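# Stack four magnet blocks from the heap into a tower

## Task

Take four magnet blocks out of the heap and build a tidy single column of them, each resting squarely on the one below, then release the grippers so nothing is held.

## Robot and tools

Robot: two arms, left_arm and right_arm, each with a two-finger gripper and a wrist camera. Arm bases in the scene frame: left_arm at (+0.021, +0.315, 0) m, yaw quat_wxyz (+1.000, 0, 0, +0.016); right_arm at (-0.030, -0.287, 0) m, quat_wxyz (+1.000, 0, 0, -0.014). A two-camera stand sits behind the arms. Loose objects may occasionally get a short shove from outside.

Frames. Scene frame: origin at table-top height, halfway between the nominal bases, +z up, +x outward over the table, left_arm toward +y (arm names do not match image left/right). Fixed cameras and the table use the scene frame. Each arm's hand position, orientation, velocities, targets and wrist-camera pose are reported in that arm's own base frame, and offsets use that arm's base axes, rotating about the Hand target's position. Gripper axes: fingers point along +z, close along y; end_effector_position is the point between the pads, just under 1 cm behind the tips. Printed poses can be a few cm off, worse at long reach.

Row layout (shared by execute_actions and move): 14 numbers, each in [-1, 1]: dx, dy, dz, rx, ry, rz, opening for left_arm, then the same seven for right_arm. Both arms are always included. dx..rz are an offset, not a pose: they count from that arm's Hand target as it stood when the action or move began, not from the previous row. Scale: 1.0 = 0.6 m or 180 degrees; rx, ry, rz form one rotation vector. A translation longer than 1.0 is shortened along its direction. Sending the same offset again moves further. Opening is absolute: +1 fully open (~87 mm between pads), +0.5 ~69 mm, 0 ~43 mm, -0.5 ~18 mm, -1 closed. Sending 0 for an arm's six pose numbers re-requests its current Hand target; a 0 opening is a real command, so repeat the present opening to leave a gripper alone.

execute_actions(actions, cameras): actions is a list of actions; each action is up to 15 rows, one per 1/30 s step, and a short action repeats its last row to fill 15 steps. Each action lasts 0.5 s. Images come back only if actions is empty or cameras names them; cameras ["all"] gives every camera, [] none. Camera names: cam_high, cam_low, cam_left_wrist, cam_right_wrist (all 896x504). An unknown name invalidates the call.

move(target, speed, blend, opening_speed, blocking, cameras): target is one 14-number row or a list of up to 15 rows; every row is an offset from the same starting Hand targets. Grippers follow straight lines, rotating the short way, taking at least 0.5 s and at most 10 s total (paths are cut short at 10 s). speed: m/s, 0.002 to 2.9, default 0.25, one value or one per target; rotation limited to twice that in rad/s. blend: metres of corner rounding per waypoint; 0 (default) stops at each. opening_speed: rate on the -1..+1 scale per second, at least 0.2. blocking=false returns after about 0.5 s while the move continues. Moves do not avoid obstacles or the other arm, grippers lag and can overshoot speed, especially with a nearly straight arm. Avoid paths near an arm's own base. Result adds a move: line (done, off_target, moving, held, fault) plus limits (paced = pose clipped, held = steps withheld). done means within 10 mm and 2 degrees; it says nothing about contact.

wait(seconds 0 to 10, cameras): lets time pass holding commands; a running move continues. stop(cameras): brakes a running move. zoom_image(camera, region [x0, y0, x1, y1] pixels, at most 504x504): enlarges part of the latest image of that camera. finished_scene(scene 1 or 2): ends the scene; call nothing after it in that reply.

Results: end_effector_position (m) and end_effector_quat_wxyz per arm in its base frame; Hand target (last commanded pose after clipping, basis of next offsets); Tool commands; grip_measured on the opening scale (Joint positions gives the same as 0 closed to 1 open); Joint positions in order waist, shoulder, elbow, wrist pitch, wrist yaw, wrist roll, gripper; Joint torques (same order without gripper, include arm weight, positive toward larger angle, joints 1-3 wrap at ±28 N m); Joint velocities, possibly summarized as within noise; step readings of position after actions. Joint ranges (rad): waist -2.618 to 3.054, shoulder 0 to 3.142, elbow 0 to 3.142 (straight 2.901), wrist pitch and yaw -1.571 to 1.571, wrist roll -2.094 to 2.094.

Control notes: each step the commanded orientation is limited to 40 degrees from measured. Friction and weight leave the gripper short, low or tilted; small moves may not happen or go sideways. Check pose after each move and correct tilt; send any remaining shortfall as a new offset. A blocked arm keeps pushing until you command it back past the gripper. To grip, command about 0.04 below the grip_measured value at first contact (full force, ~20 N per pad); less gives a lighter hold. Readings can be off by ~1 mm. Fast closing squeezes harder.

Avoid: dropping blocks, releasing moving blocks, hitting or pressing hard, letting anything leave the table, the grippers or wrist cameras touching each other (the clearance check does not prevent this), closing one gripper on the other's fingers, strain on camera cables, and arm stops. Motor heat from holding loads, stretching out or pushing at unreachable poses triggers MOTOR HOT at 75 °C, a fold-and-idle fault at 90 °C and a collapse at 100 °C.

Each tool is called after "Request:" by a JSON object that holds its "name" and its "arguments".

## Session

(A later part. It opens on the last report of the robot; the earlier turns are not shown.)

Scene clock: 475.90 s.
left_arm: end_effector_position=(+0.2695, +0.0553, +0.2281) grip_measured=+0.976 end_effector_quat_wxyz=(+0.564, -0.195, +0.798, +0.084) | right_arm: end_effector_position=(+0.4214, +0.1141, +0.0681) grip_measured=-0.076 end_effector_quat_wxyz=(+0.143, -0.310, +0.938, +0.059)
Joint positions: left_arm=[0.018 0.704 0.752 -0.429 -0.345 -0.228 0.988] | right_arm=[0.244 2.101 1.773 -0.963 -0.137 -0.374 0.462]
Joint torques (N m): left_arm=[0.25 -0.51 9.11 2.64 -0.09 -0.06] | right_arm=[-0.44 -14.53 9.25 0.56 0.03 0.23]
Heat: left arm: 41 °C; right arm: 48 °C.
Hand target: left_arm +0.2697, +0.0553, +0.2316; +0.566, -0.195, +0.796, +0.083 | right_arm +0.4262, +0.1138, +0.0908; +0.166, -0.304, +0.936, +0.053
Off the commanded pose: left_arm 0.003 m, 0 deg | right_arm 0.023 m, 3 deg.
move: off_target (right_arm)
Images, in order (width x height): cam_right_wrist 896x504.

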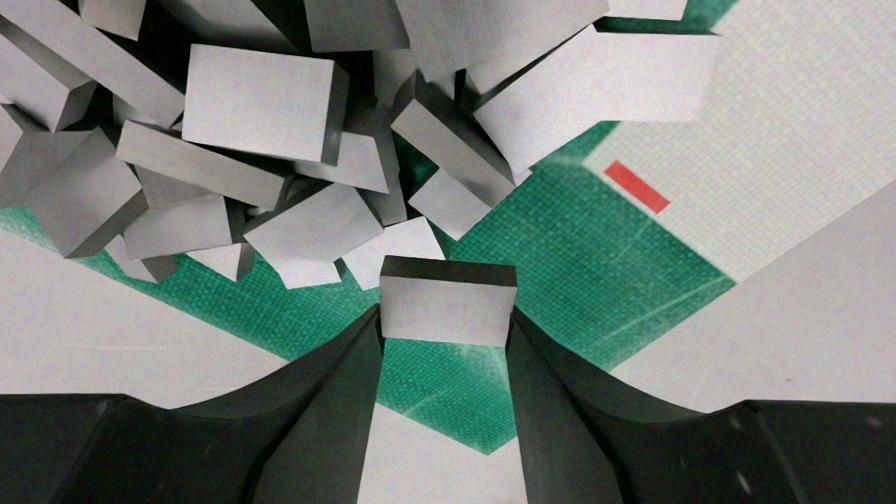

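Request:
{"name": "move", "arguments": {"target": [[0,0,0,0,0,0,1, 0,0,0.03,0,0,0,-0.2],[0,0,0,0,0,0,1, -0.233,-0.005,0.015,0,0,0.283,-0.2],[0,0,0,0,0,0,1, -0.233,-0.005,-0.06,0,0,0.283,-0.2]], "speed": [0.2,0.25,0.1], "blend": [0.02,0.02,0], "cameras": ["cam_right_wrist","cam_low"]}}

Request:
{"name": "zoom_image", "arguments": {"camera": "cam_right_wrist", "region": [350, 210, 550, 360]}}

Request:
{"name": "zoom_image", "arguments": {"camera": "cam_low", "region": [180, 250, 330, 380]}}

Scene clock: 490.27 s.
left_arm: end_effector_position=(+0.2695, +0.0553, +0.2281) grip_measured=+0.976 end_effector_quat_wxyz=(+0.564, -0.195, +0.798, +0.084) | right_arm: end_effector_position=(+0.2856, +0.1067, +0.0565) grip_measured=-0.076 end_effector_quat_wxyz=(-0.120, +0.670, -0.723, -0.117)
Joint positions: left_arm=[0.018 0.704 0.752 -0.429 -0.345 -0.228 0.988] | right_arm=[0.299 1.672 1.164 -0.943 -0.315 -1.176 0.462]
Joint torques (N m): left_arm=[0.25 -0.53 9.1 2.63 -0.11 -0.08] | right_arm=[0.21 -7.43 5.74 0.55 -0.32 0.01]
Heat: left arm: 41 °C; right arm: 52 °C.
Hand target: left_arm +0.2697, +0.0553, +0.2316; +0.566, -0.195, +0.796, +0.083 | right_arm +0.2864, +0.1109, +0.0548; -0.127, +0.677, -0.715, -0.120
Off the commanded pose: left_arm 0.003 m, 0 deg | right_arm 0.005 m, 2 deg.
move: done; blend cut to 0.0092 m at target 1
Images, in order (width x height): cam_low 896x504, cam_right_wrist 896x504.

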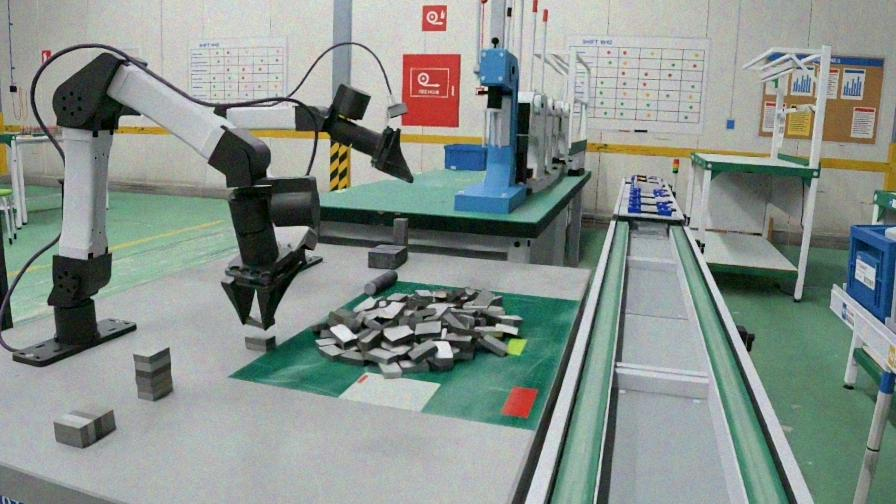

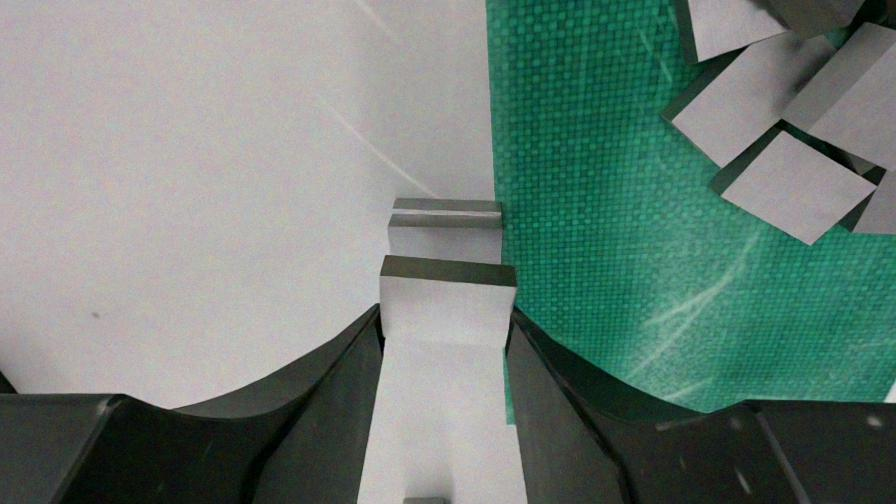

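Scaled by 2.520 from the camera's 896x504 image, which has a finer 1280x720 frame.

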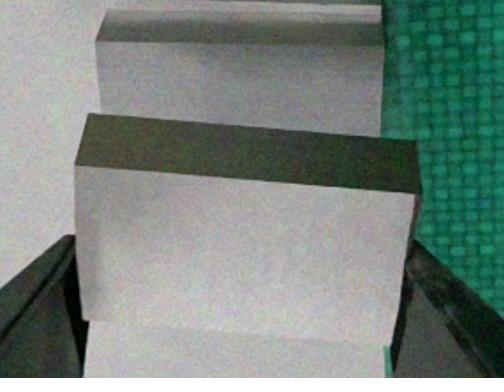

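Scaled by 3.360 from the camera's 896x504 image, which has a finer 1280x720 frame.

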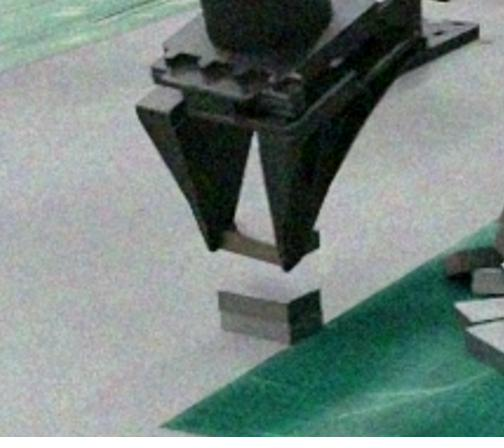

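Request:
{"name": "move", "arguments": {"target": [[0,0,0,0,0,0,1, -0.0017,-0.0075,0,0,0,0.024,-0.2],[0,0,0,0,0,0,1, -0.0017,-0.0075,-0.022,0,0,0.024,-0.2]], "speed": 0.06, "cameras": ["cam_right_wrist"]}}

Request:
{"name": "zoom_image", "arguments": {"camera": "cam_right_wrist", "region": [350, 210, 550, 360]}}

Scene clock: 508.77 s.
left_arm: end_effector_position=(+0.2695, +0.0553, +0.2281) grip_measured=+0.976 end_effector_quat_wxyz=(+0.564, -0.195, +0.798, +0.084) | right_arm: end_effector_position=(+0.2836, +0.1061, +0.0462) grip_measured=-0.076 end_effector_quat_wxyz=(-0.119, +0.702, -0.692, -0.120)
Joint positions: left_arm=[0.018 0.704 0.752 -0.429 -0.345 -0.228 0.988] | right_arm=[0.297 1.681 1.132 -0.922 -0.326 -1.271 0.462]
Joint torques (N m): left_arm=[0.27 -0.53 9.13 2.63 -0.1 -0.09] | right_arm=[-0.96 -6.48 5.7 0.43 -0.32 0]
Heat: left arm: 41 °C; right arm: 45 °C.
Hand target: left_arm +0.2697, +0.0553, +0.2316; +0.566, -0.195, +0.796, +0.083 | right_arm +0.2854, +0.1064, +0.0416; -0.122, +0.704, -0.689, -0.124
Off the commanded pose: left_arm 0.003 m, 0 deg | right_arm 0.005 m, 1 deg.
move: done
Images, in order (width x height): cam_right_wrist 896x504.

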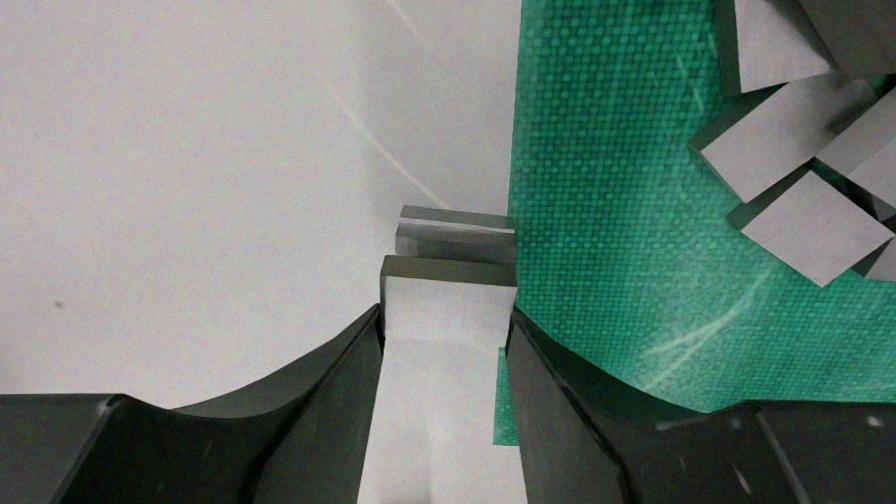

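Scaled by 2.520 from the camera's 896x504 image, which has a finer 1280x720 frame.

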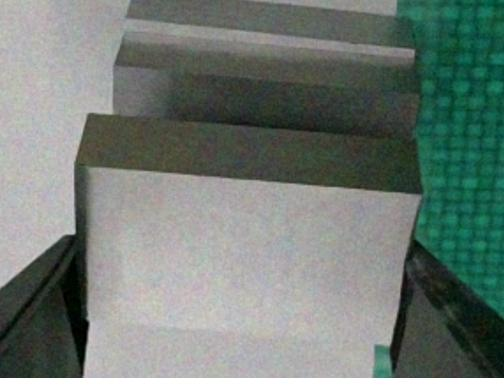

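Request:
{"name": "move", "arguments": {"target": [[0,0,0,0,0,0,1, 0.003,-0.0012,-0.012,0,0,0,-0.2],[0,0,0,0,0,0,1, 0.003,-0.0012,-0.02,0,0,0,-0.2]], "speed": 0.05, "cameras": ["cam_right_wrist"]}}

Request:
{"name": "zoom_image", "arguments": {"camera": "cam_right_wrist", "region": [350, 210, 550, 360]}}

Scene clock: 516.40 s.
left_arm: end_effector_position=(+0.2695, +0.0553, +0.2281) grip_measured=+0.976 end_effector_quat_wxyz=(+0.564, -0.195, +0.798, +0.084) | right_arm: end_effector_position=(+0.2858, +0.1056, +0.0372) grip_measured=-0.076 end_effector_quat_wxyz=(-0.121, +0.702, -0.692, -0.120)
Joint positions: left_arm=[0.018 0.704 0.752 -0.429 -0.345 -0.228 0.988] | right_arm=[0.293 1.697 1.112 -0.884 -0.327 -1.275 0.462]
Joint torques (N m): left_arm=[0.24 -0.53 9.14 2.64 -0.11 -0.07] | right_arm=[-0.96 -6.08 5.14 0.58 -0.31 0.01]
Heat: left arm: 41 °C; right arm: 43 °C.
Hand target: left_arm +0.2697, +0.0553, +0.2316; +0.566, -0.195, +0.796, +0.083 | right_arm +0.2872, +0.1057, +0.0297; -0.122, +0.704, -0.689, -0.124
Off the commanded pose: left_arm 0.003 m, 0 deg | right_arm 0.008 m, 1 deg.
move: done
Images, in order (width x height): cam_right_wrist 896x504.

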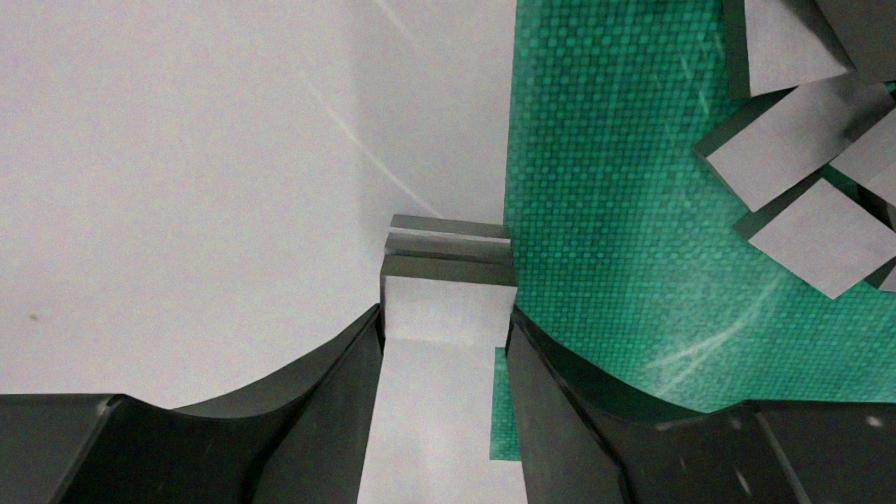

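Scaled by 2.520 from the camera's 896x504 image, which has a finer 1280x720 frame.

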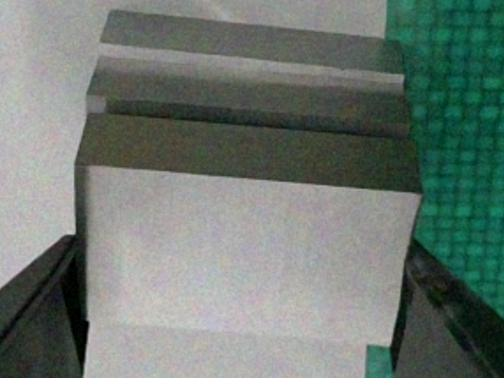

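Request:
{"name": "move", "arguments": {"target": [[0,0,0,0,0,0,1, 0,0,-0.009,0,0,0,-0.2],[0,0,0,0,0,0,1, 0,0,-0.009,0,0,0,0.2],[0,0,0,0,0,0,1, 0,0,0.1,0,0,0,0.2],[0,0,0,0,0,0,1, -0.02,0.05,0.15,0,0,-0.25,0.2]], "speed": [0.05,0.06,0.15,0.25], "blend": [0,0,0.02,0], "opening_speed": 2, "cameras": ["cam_right_wrist","cam_low"]}}

Request:
{"name": "zoom_image", "arguments": {"camera": "cam_low", "region": [180, 250, 330, 380]}}

Scene clock: 529.70 s.
left_arm: end_effector_position=(+0.2695, +0.0553, +0.2281) grip_measured=+0.976 end_effector_quat_wxyz=(+0.564, -0.195, +0.798, +0.084) | right_arm: end_effector_position=(+0.2696, +0.1322, +0.1085) grip_measured=+0.200 end_effector_quat_wxyz=(+0.135, -0.391, +0.908, +0.071)
Joint positions: left_arm=[0.018 0.704 0.752 -0.429 -0.345 -0.228 0.988] | right_arm=[0.426 1.562 1.251 -0.984 -0.136 -0.368 0.6]
Joint torques (N m): left_arm=[0.25 -0.49 9.13 2.63 -0.11 -0.08] | right_arm=[0.24 -9.02 7.98 0.82 0.11 0.27]
Heat: left arm: 42 °C; right arm: 41 °C.
Hand target: left_arm +0.2697, +0.0553, +0.2316; +0.566, -0.195, +0.796, +0.083 | right_arm +0.2752, +0.1356, +0.1196; +0.160, -0.387, +0.906, +0.068
Off the commanded pose: left_arm 0.003 m, 0 deg | right_arm 0.013 m, 3 deg.
move: off_target (right_arm); target 2's new opening was sent with right_arm's hand 0.012 m and 1 deg from that target
Images, in order (width x height): cam_low 896x504, cam_right_wrist 896x504.

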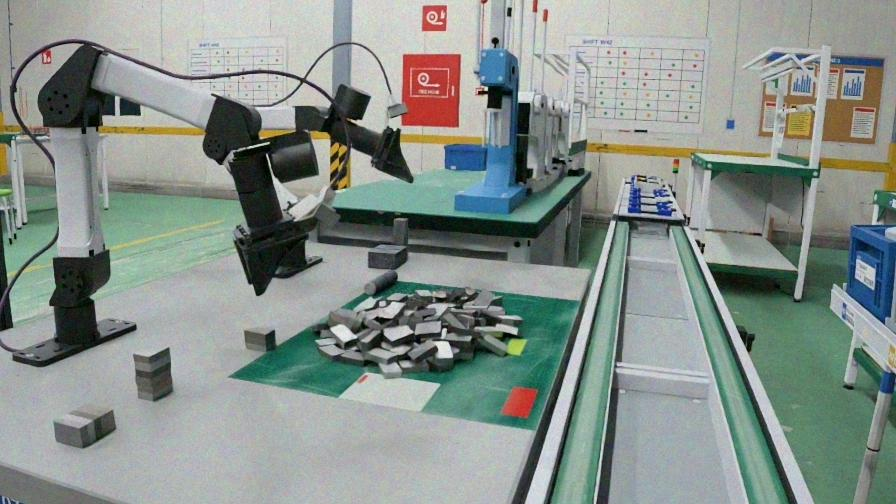

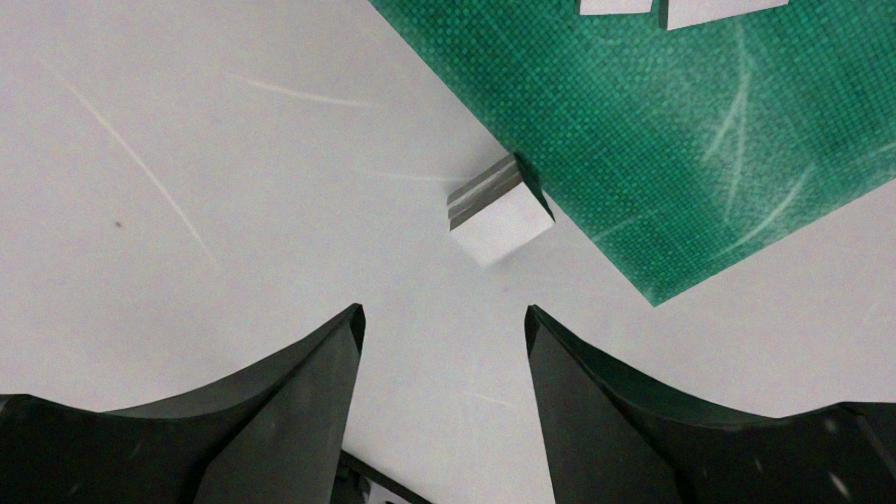

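Scaled by 3.360 from the camera's 896x504 image, which has a finer 1280x720 frame.

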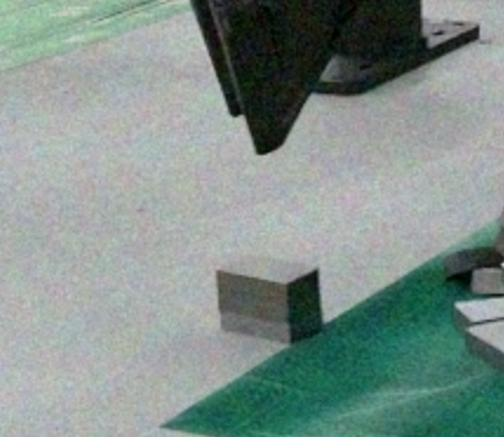

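Request:
{"name": "move", "arguments": {"target": [0,0,0,0,0,0,1, 0.2,-0.059,-0.02,0,0,0,0.5], "speed": 0.25, "cameras": ["cam_right_wrist"]}}

Scene clock: 568.70 s.
left_arm: end_effector_position=(+0.2695, +0.0553, +0.2281) grip_measured=+0.976 end_effector_quat_wxyz=(+0.564, -0.195, +0.798, +0.084) | right_arm: end_effector_position=(+0.3927, +0.0991, +0.1065) grip_measured=+0.500 end_effector_quat_wxyz=(+0.163, -0.380, +0.908, +0.064)
Joint positions: left_arm=[0.018 0.704 0.752 -0.429 -0.345 -0.228 0.988] | right_arm=[0.222 1.926 1.667 -1.009 -0.181 -0.544 0.75]
Joint torques (N m): left_arm=[0.29 -0.58 9.13 2.64 -0.09 -0.07] | right_arm=[-0.44 -8.94 9.33 0.56 -0.18 0]
Heat: left arm: 42 °C; right arm: 43 °C.
Hand target: left_arm +0.2697, +0.0553, +0.2316; +0.566, -0.195, +0.796, +0.083 | right_arm +0.3951, +0.1003, +0.1076; +0.160, -0.387, +0.906, +0.068
Off the commanded pose: left_arm 0.003 m, 0 deg | right_arm 0.003 m, 1 deg.
move: done
Images, in order (width x height): cam_right_wrist 896x504.

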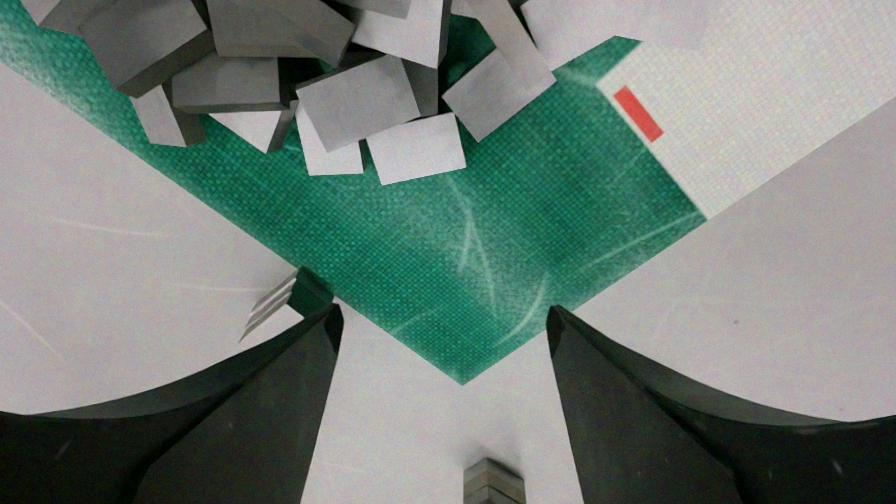

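Request:
{"name": "move", "arguments": {"target": [0,0,0,0,0,0,1, 0.022,0.054,-0.09,0,0,0.08,0.1], "speed": 0.2, "cameras": ["cam_right_wrist"]}}

Request:
{"name": "zoom_image", "arguments": {"camera": "cam_right_wrist", "region": [300, 150, 600, 350]}}

Scene clock: 585.77 s.
left_arm: end_effector_position=(+0.2695, +0.0553, +0.2281) grip_measured=+0.976 end_effector_quat_wxyz=(+0.564, -0.195, +0.798, +0.084) | right_arm: end_effector_position=(+0.4062, +0.1287, +0.0596) grip_measured=+0.100 end_effector_quat_wxyz=(+0.150, -0.489, +0.856, +0.084)
Joint positions: left_arm=[0.018 0.704 0.752 -0.429 -0.345 -0.228 0.988] | right_arm=[0.275 2.054 1.667 -0.928 -0.233 -0.732 0.55]
Joint torques (N m): left_arm=[0.28 -0.47 9.1 2.63 -0.11 -0.07] | right_arm=[0.09 -9.76 6.8 0.78 -0.26 0.05]
Heat: left arm: 42 °C; right arm: 44 °C.
Hand target: left_arm +0.2697, +0.0553, +0.2316; +0.566, -0.195, +0.796, +0.083 | right_arm +0.4083, +0.1326, +0.0536; +0.150, -0.497, +0.850, +0.088
Off the commanded pose: left_arm 0.003 m, 0 deg | right_arm 0.008 m, 1 deg.
move: done
Images, in order (width x height): cam_right_wrist 896x504.

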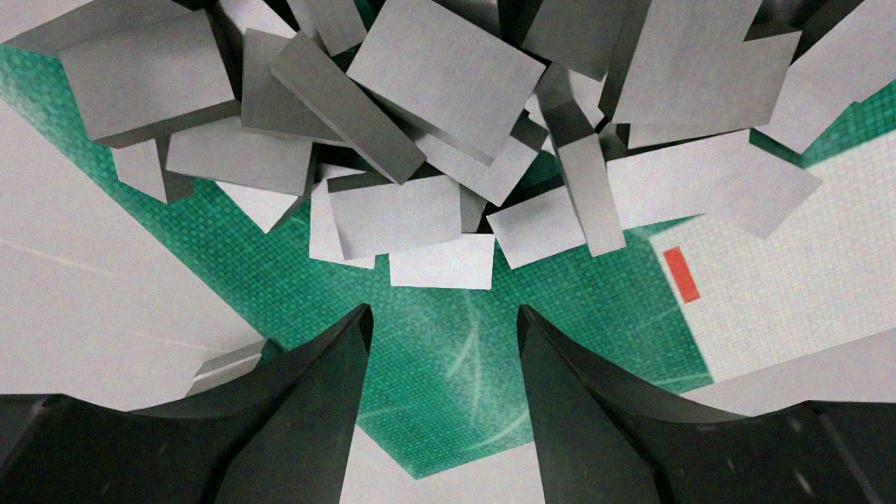

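Scaled by 1.680 from the camera's 896x504 image, which has a finer 1280x720 frame.

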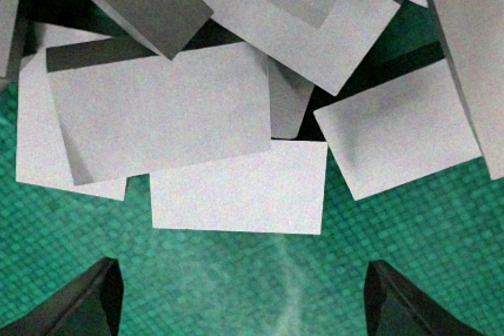

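Request:
{"name": "move", "arguments": {"target": [[0,0,0,0,0,0,1, -0.0113,-0.016,-0.02,0,0,0,0.1],[0,0,0,0,0,0,1, -0.0113,-0.016,-0.066,0,0,0,0.1]], "speed": 0.1, "cameras": ["cam_right_wrist"]}}

Scene clock: 600.73 s.
left_arm: end_effector_position=(+0.2695, +0.0553, +0.2281) grip_measured=+0.976 end_effector_quat_wxyz=(+0.564, -0.195, +0.798, +0.084) | right_arm: end_effector_position=(+0.3991, +0.1239, +0.0236) grip_measured=+0.100 end_effector_quat_wxyz=(+0.150, -0.494, +0.852, +0.084)
Joint positions: left_arm=[0.018 0.704 0.752 -0.429 -0.345 -0.228 0.988] | right_arm=[0.268 2.054 1.521 -0.785 -0.238 -0.751 0.55]
Joint torques (N m): left_arm=[0.27 -0.54 9.11 2.63 -0.1 -0.07] | right_arm=[-0.88 -9.29 5.75 0.88 -0.23 0.01]
Heat: left arm: 42 °C; right arm: 44 °C.
Hand target: left_arm +0.2697, +0.0553, +0.2316; +0.566, -0.195, +0.796, +0.083 | right_arm +0.4016, +0.1230, +0.0140; +0.151, -0.497, +0.850, +0.088
Off the commanded pose: left_arm 0.003 m, 0 deg | right_arm 0.010 m, 1 deg.
move: done
Images, in order (width x height): cam_right_wrist 896x504.

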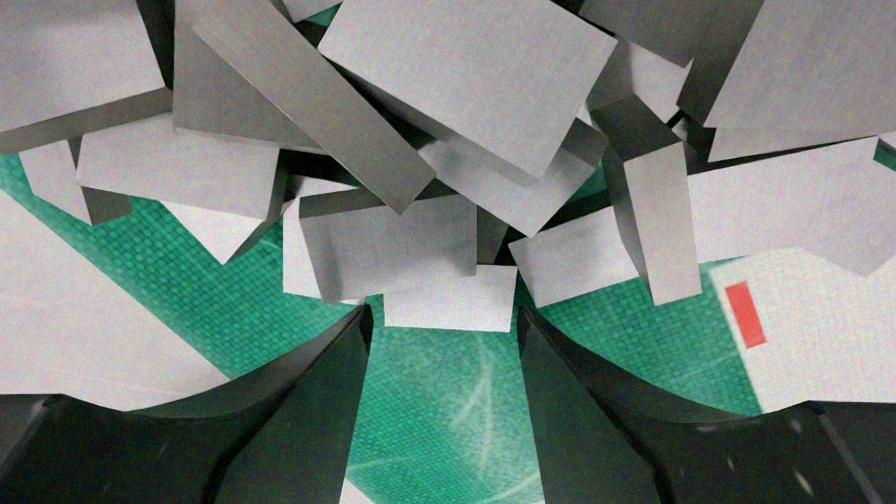

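Request:
{"name": "move", "arguments": {"target": [[0,0,0,0,0,0,1, 0,0,0.006,0,0,0,-0.2],[0,0,0,0,0,0,1, -0.03,-0.05,0.015,0,0,0,-0.2],[0,0,0,0,0,0,1, -0.04,-0.06,0.13,0,0,0,-0.2]], "speed": [0.06,0.08,0.15], "blend": [0,0.01,0], "opening_speed": 1, "cameras": ["cam_right_wrist","cam_low"]}}

Request:
{"name": "zoom_image", "arguments": {"camera": "cam_right_wrist", "region": [350, 210, 550, 360]}}

Scene clock: 610.97 s.
left_arm: end_effector_position=(+0.2695, +0.0553, +0.2281) grip_measured=+0.976 end_effector_quat_wxyz=(+0.564, -0.195, +0.798, +0.084) | right_arm: end_effector_position=(+0.3730, +0.0902, +0.0765) grip_measured=-0.084 end_effector_quat_wxyz=(+0.135, -0.494, +0.854, +0.095)
Joint positions: left_arm=[0.018 0.704 0.752 -0.429 -0.345 -0.228 0.988] | right_arm=[0.194 1.924 1.554 -1.002 -0.267 -0.828 0.458]
Joint torques (N m): left_arm=[0.24 -0.51 9.11 2.63 -0.11 -0.06] | right_arm=[-1.07 -11.97 8.75 0.42 -0.12 0]
Heat: left arm: 42 °C; right arm: 44 °C.
Hand target: left_arm +0.2697, +0.0553, +0.2316; +0.566, -0.195, +0.796, +0.083 | right_arm +0.3776, +0.0871, +0.0920; +0.151, -0.497, +0.850, +0.088
Off the commanded pose: left_arm 0.003 m, 0 deg | right_arm 0.016 m, 2 deg.
move: off_target (right_arm)
Images, in order (width x height): cam_low 896x504, cam_right_wrist 896x504.

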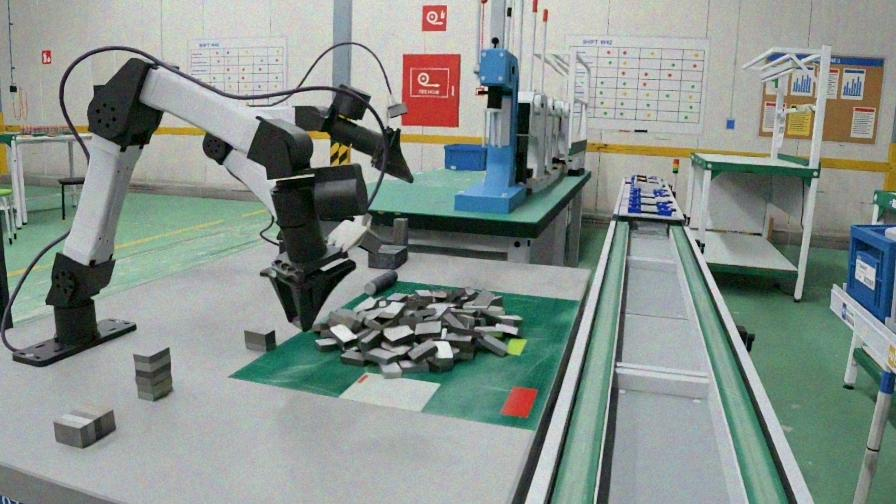

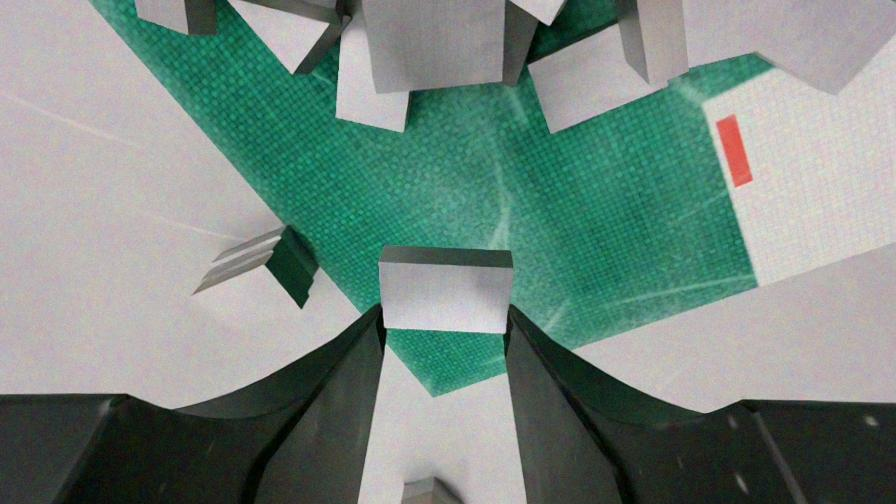

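Scaled by 2.520 from the camera's 896x504 image, which has a finer 1280x720 frame.

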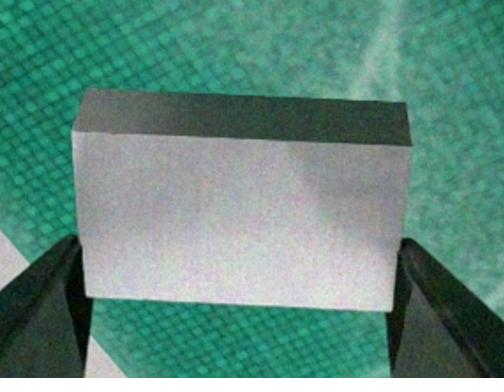

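Request:
{"name": "move", "arguments": {"target": [[0,0,0,0,0,0,1, -0.149,0.026,0.0,0,0,0.152,-0.2],[0,0,0,0,0,0,1, -0.149,0.026,-0.05,0,0,0.152,-0.2]], "speed": [0.2,0.08], "blend": [0.01,0], "cameras": ["cam_right_wrist"]}}

Request:
{"name": "zoom_image", "arguments": {"camera": "cam_right_wrist", "region": [350, 190, 550, 340]}}

Scene clock: 626.97 s.
left_arm: end_effector_position=(+0.2695, +0.0553, +0.2281) grip_measured=+0.976 end_effector_quat_wxyz=(+0.564, -0.195, +0.798, +0.084) | right_arm: end_effector_position=(+0.2869, +0.0985, +0.0609) grip_measured=-0.084 end_effector_quat_wxyz=(-0.114, +0.677, -0.717, -0.120)
Joint positions: left_arm=[0.018 0.704 0.752 -0.429 -0.345 -0.228 0.988] | right_arm=[0.272 1.679 1.19 -0.988 -0.32 -1.226 0.458]
Joint torques (N m): left_arm=[0.28 -0.5 9.13 2.63 -0.11 -0.07] | right_arm=[0.21 -8.34 5.68 0.49 -0.32 0]
Heat: left arm: 42 °C; right arm: 45 °C.
Hand target: left_arm +0.2697, +0.0553, +0.2316; +0.566, -0.195, +0.796, +0.083 | right_arm +0.2882, +0.1027, +0.0621; -0.126, +0.684, -0.708, -0.121
Off the commanded pose: left_arm 0.003 m, 0 deg | right_arm 0.005 m, 2 deg.
move: done
Images, in order (width x height): cam_right_wrist 896x504.

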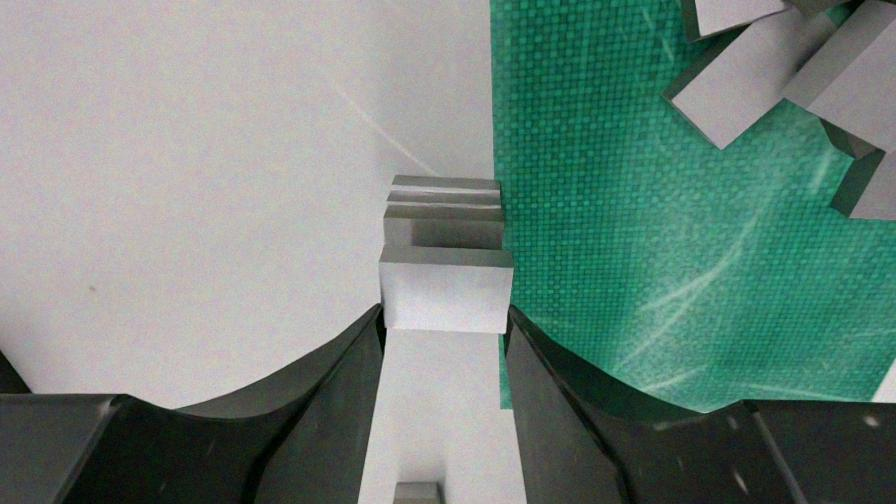

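Scaled by 2.520 from the camera's 896x504 image, which has a finer 1280x720 frame.

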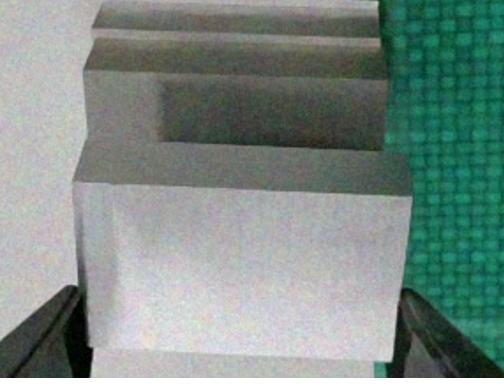

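Request:
{"name": "move", "arguments": {"target": [[0,0,0,0,0,0,1, -0.0023,-0.0028,0,0,0,0,-0.2],[0,0,0,0,0,0,1, -0.0023,-0.0028,-0.025,0,0,0,-0.2]], "speed": 0.06, "cameras": ["cam_right_wrist"]}}

Request:
{"name": "zoom_image", "arguments": {"camera": "cam_right_wrist", "region": [350, 190, 550, 340]}}

Scene clock: 640.97 s.
left_arm: end_effector_position=(+0.2695, +0.0553, +0.2281) grip_measured=+0.976 end_effector_quat_wxyz=(+0.564, -0.195, +0.798, +0.084) | right_arm: end_effector_position=(+0.2827, +0.0982, +0.0508) grip_measured=-0.084 end_effector_quat_wxyz=(-0.113, +0.678, -0.716, -0.123)
Joint positions: left_arm=[0.018 0.704 0.752 -0.429 -0.345 -0.228 0.988] | right_arm=[0.272 1.679 1.149 -0.952 -0.325 -1.23 0.458]
Joint torques (N m): left_arm=[0.27 -0.51 9.17 2.64 -0.1 -0.08] | right_arm=[-0.25 -7.47 4.79 0.7 -0.28 0.01]
Heat: left arm: 42 °C; right arm: 45 °C.
Hand target: left_arm +0.2697, +0.0553, +0.2316; +0.566, -0.195, +0.796, +0.083 | right_arm +0.2869, +0.1010, +0.0470; -0.126, +0.684, -0.708, -0.121
Off the commanded pose: left_arm 0.003 m, 0 deg | right_arm 0.006 m, 2 deg.
move: done
Images, in order (width x height): cam_right_wrist 896x504.

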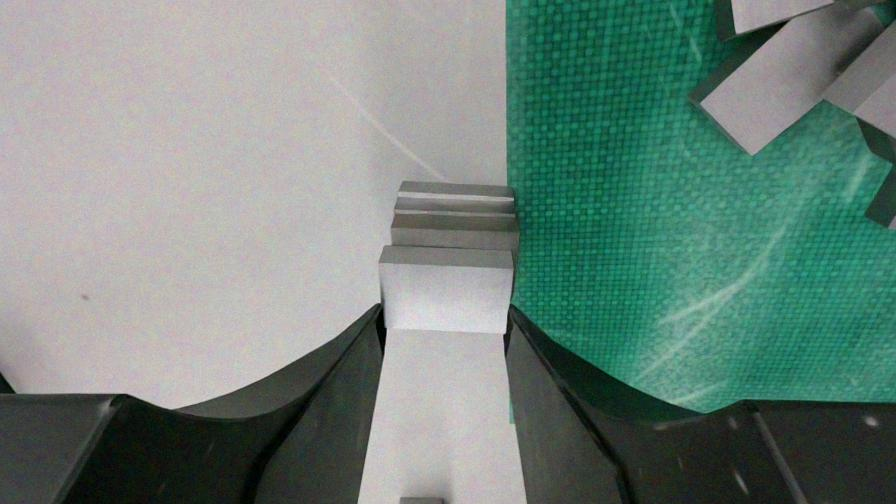

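Scaled by 2.520 from the camera's 896x504 image, which has a finer 1280x720 frame.

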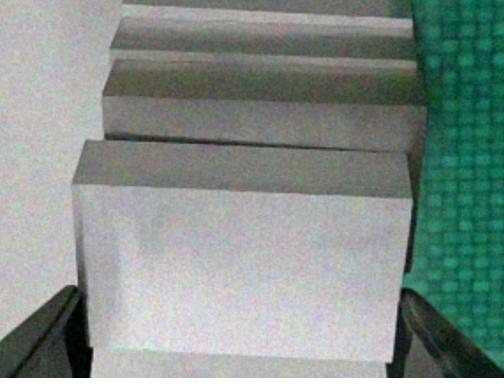

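Request:
{"name": "move", "arguments": {"target": [[0,0,0,0,0,0,1, 0.005,0.004,0,0,0,0,-0.2],[0,0,0,0,0,0,1, 0.005,0.004,-0.006,0,0,0,-0.2]], "speed": 0.06, "cameras": ["cam_right_wrist"]}}

Request:
{"name": "zoom_image", "arguments": {"camera": "cam_right_wrist", "region": [350, 190, 550, 340]}}

Scene clock: 651.47 s.
left_arm: end_effector_position=(+0.2695, +0.0553, +0.2281) grip_measured=+0.976 end_effector_quat_wxyz=(+0.564, -0.195, +0.798, +0.084) | right_arm: end_effector_position=(+0.2830, +0.0983, +0.0508) grip_measured=-0.084 end_effector_quat_wxyz=(-0.114, +0.678, -0.716, -0.123)
Joint positions: left_arm=[0.018 0.704 0.752 -0.429 -0.345 -0.228 0.988] | right_arm=[0.272 1.679 1.149 -0.951 -0.325 -1.23 0.458]
Joint torques (N m): left_arm=[0.29 -0.46 9.11 2.63 -0.1 -0.06] | right_arm=[0.27 -6.23 5.05 0.81 -0.27 0.04]
Heat: left arm: 42 °C; right arm: 44 °C.
Hand target: left_arm +0.2697, +0.0553, +0.2316; +0.566, -0.195, +0.796, +0.083 | right_arm +0.2898, +0.1034, +0.0434; -0.126, +0.684, -0.708, -0.121
Off the commanded pose: left_arm 0.003 m, 0 deg | right_arm 0.011 m, 2 deg.
move: off_target (right_arm)
Images, in order (width x height): cam_right_wrist 896x504.

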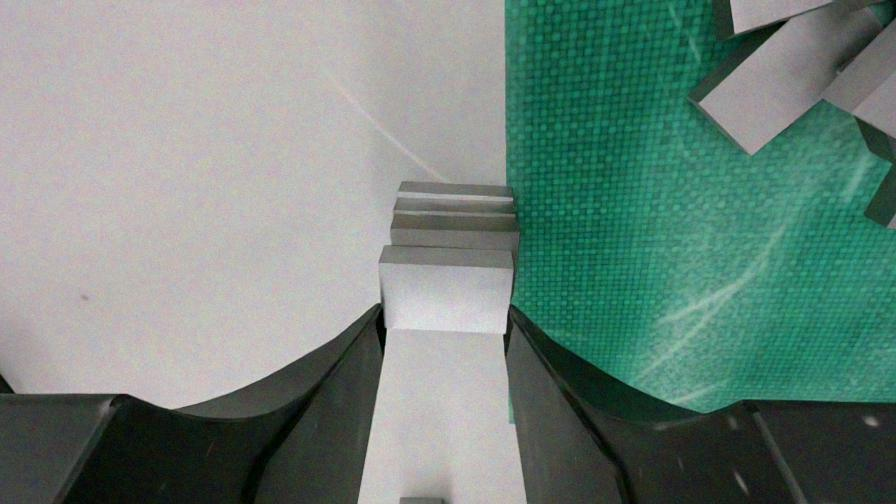

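Scaled by 2.520 from the camera's 896x504 image, which has a finer 1280x720 frame.

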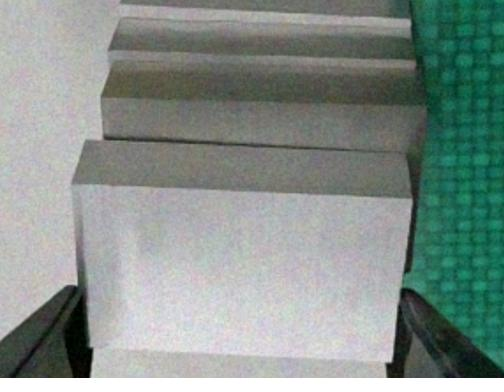

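Request:
{"name": "move", "arguments": {"target": [[0,0,0,0,0,0,1, -0.004,0.0055,0.036,0,0,0,-0.2],[0,0,0,0,0,0,1, -0.004,0.0055,0.015,0,0,0,-0.2]], "speed": 0.08, "cameras": ["cam_right_wrist"]}}

Request:
{"name": "zoom_image", "arguments": {"camera": "cam_right_wrist", "region": [350, 190, 550, 340]}}

Scene clock: 664.67 s.
left_arm: end_effector_position=(+0.2695, +0.0553, +0.2281) grip_measured=+0.976 end_effector_quat_wxyz=(+0.564, -0.195, +0.798, +0.084) | right_arm: end_effector_position=(+0.2876, +0.1035, +0.0545) grip_measured=-0.084 end_effector_quat_wxyz=(-0.122, +0.683, -0.710, -0.119)
Joint positions: left_arm=[0.018 0.704 0.752 -0.429 -0.345 -0.228 0.988] | right_arm=[0.284 1.679 1.163 -0.945 -0.325 -1.23 0.458]
Joint torques (N m): left_arm=[0.32 -0.51 9.13 2.64 -0.1 -0.08] | right_arm=[0.29 -7.46 5.52 0.47 -0.27 0.16]
Heat: left arm: 42 °C; right arm: 42 °C.
Hand target: left_arm +0.2697, +0.0553, +0.2316; +0.566, -0.195, +0.796, +0.083 | right_arm +0.2875, +0.1068, +0.0525; -0.126, +0.684, -0.708, -0.121
Off the commanded pose: left_arm 0.003 m, 0 deg | right_arm 0.004 m, 1 deg.
move: done
Images, in order (width x height): cam_right_wrist 896x504.

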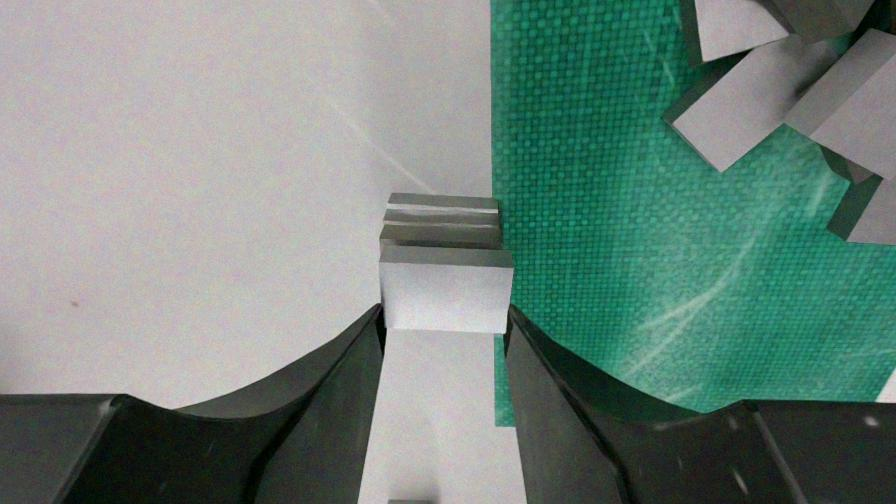

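Scaled by 2.520 from the camera's 896x504 image, which has a finer 1280x720 frame.

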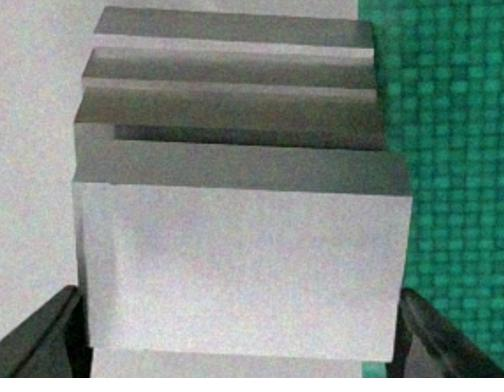

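Request:
{"name": "move", "arguments": {"target": [[0,0,0,0,0,0,1, -0.0055,0,0,0,0,0,-0.2],[0,0,0,0,0,0,1, -0.0045,0,-0.012,0,0,0,-0.2]], "speed": 0.05, "cameras": ["cam_right_wrist"]}}

Request:
{"name": "zoom_image", "arguments": {"camera": "cam_right_wrist", "region": [350, 190, 550, 340]}}

Scene clock: 672.60 s.
left_arm: end_effector_position=(+0.2695, +0.0553, +0.2281) grip_measured=+0.976 end_effector_quat_wxyz=(+0.564, -0.195, +0.798, +0.084) | right_arm: end_effector_position=(+0.2842, +0.1034, +0.0505) grip_measured=-0.084 end_effector_quat_wxyz=(-0.118, +0.684, -0.710, -0.121)
Joint positions: left_arm=[0.018 0.704 0.752 -0.429 -0.345 -0.228 0.988] | right_arm=[0.287 1.679 1.147 -0.937 -0.325 -1.23 0.458]
Joint torques (N m): left_arm=[0.31 -0.5 9.14 2.63 -0.1 -0.07] | right_arm=[0.25 -7.61 4.15 0.73 -0.27 0.19]
Heat: left arm: 42 °C; right arm: 42 °C.
Hand target: left_arm +0.2697, +0.0553, +0.2316; +0.566, -0.195, +0.796, +0.083 | right_arm +0.2847, +0.1067, +0.0452; -0.126, +0.684, -0.708, -0.121
Off the commanded pose: left_arm 0.003 m, 0 deg | right_arm 0.006 m, 1 deg.
move: done
Images, in order (width x height): cam_right_wrist 896x504.

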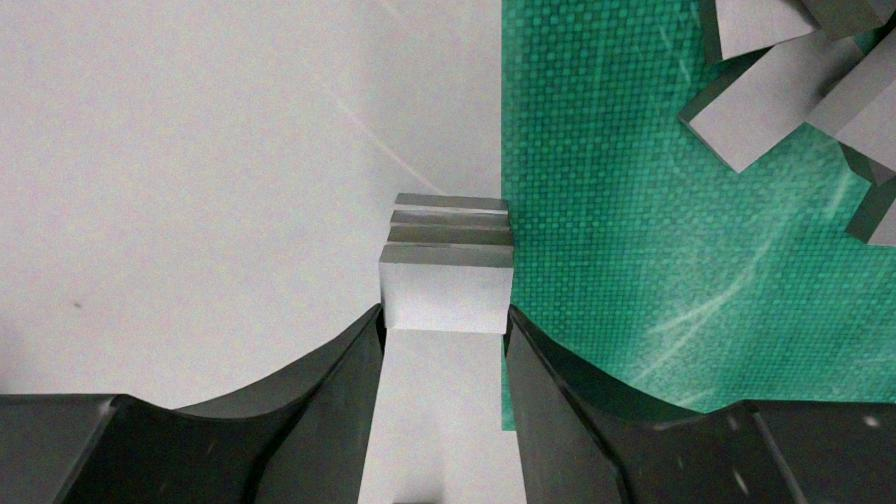

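Scaled by 2.520 from the camera's 896x504 image, which has a finer 1280x720 frame.

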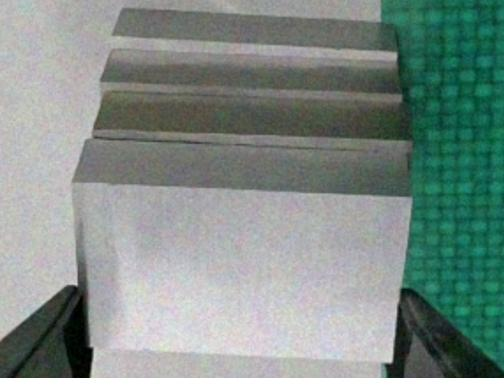

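Request:
{"name": "move", "arguments": {"target": [[0,0,0,0,0,0,1, 0,0,-0.002,0,0,0,-0.2],[0,0,0,0,0,0,1, 0,0,-0.002,0,0,0,0.2],[0,0,0,0,0,0,1, 0,0,0.12,0,0,0,0.2],[0,0,0,0,0,0,1, -0.1,-0.05,0.15,0,0,-0.25,0.2]], "speed": [0.05,0.06,0.15,0.25], "blend": [0,0,0.02,0], "opening_speed": 2, "cameras": ["cam_low","cam_right_wrist"]}}

Request:
{"name": "zoom_image", "arguments": {"camera": "cam_low", "region": [180, 250, 330, 380]}}

Scene clock: 683.13 s.
left_arm: end_effector_position=(+0.2695, +0.0553, +0.2281) grip_measured=+0.976 end_effector_quat_wxyz=(+0.564, -0.195, +0.798, +0.084) | right_arm: end_effector_position=(+0.2250, +0.0773, +0.1348) grip_measured=+0.200 end_effector_quat_wxyz=(+0.155, -0.367, +0.915, +0.068)
Joint positions: left_arm=[0.018 0.704 0.752 -0.429 -0.345 -0.228 0.988] | right_arm=[0.287 1.295 1.124 -1.101 -0.163 -0.451 0.6]
Joint torques (N m): left_arm=[0.25 -0.49 9.09 2.64 -0.11 -0.08] | right_arm=[-0.03 -5.91 5.83 0.84 0.02 0.26]
Heat: left arm: 42 °C; right arm: 41 °C.
Hand target: left_arm +0.2697, +0.0553, +0.2316; +0.566, -0.195, +0.796, +0.083 | right_arm +0.2248, +0.0768, +0.1352; +0.162, -0.361, +0.916, +0.063
Off the commanded pose: left_arm 0.003 m, 0 deg | right_arm 0.001 m, 1 deg.
move: done
Images, in order (width x height): cam_low 896x504, cam_right_wrist 896x504.

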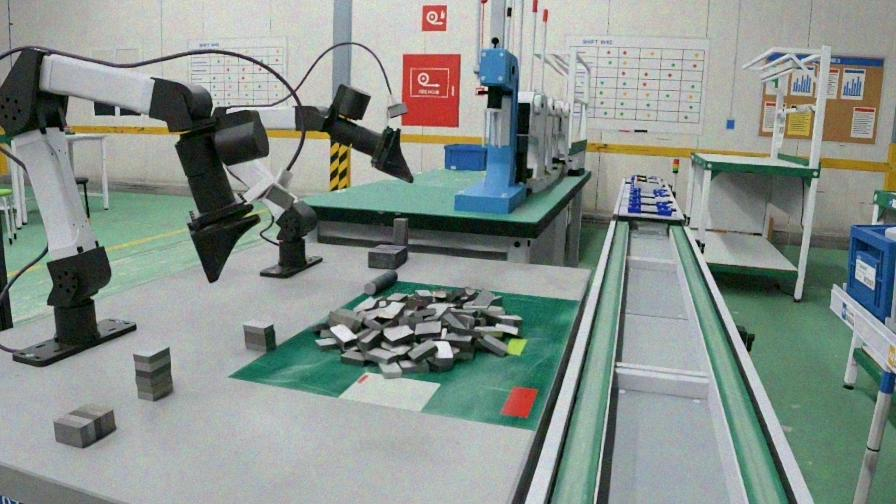

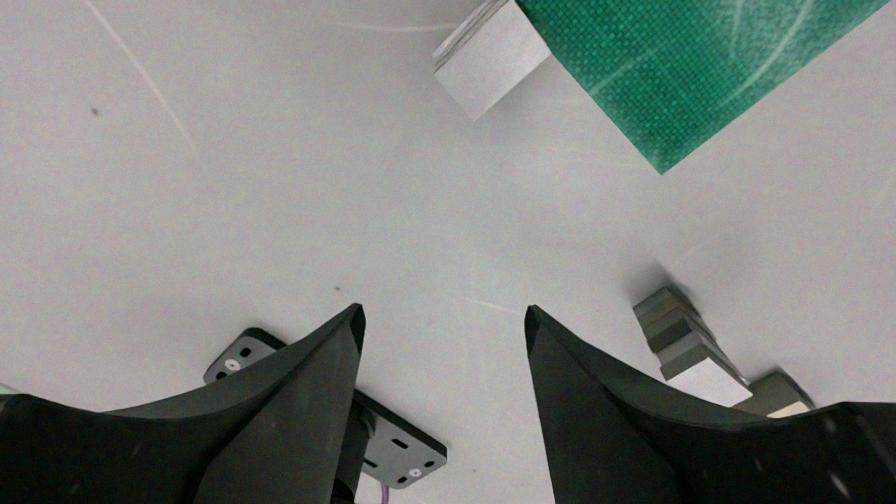

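Scaled by 3.360 from the camera's 896x504 image, which has a finer 1280x720 frame.

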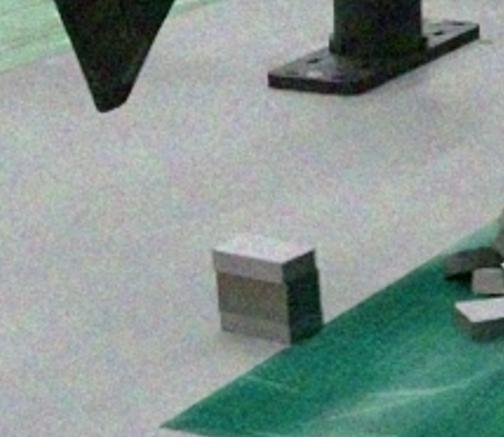

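Request:
{"name": "finished_scene", "arguments": {"scene": 1}}

The scene is finished: the task was done.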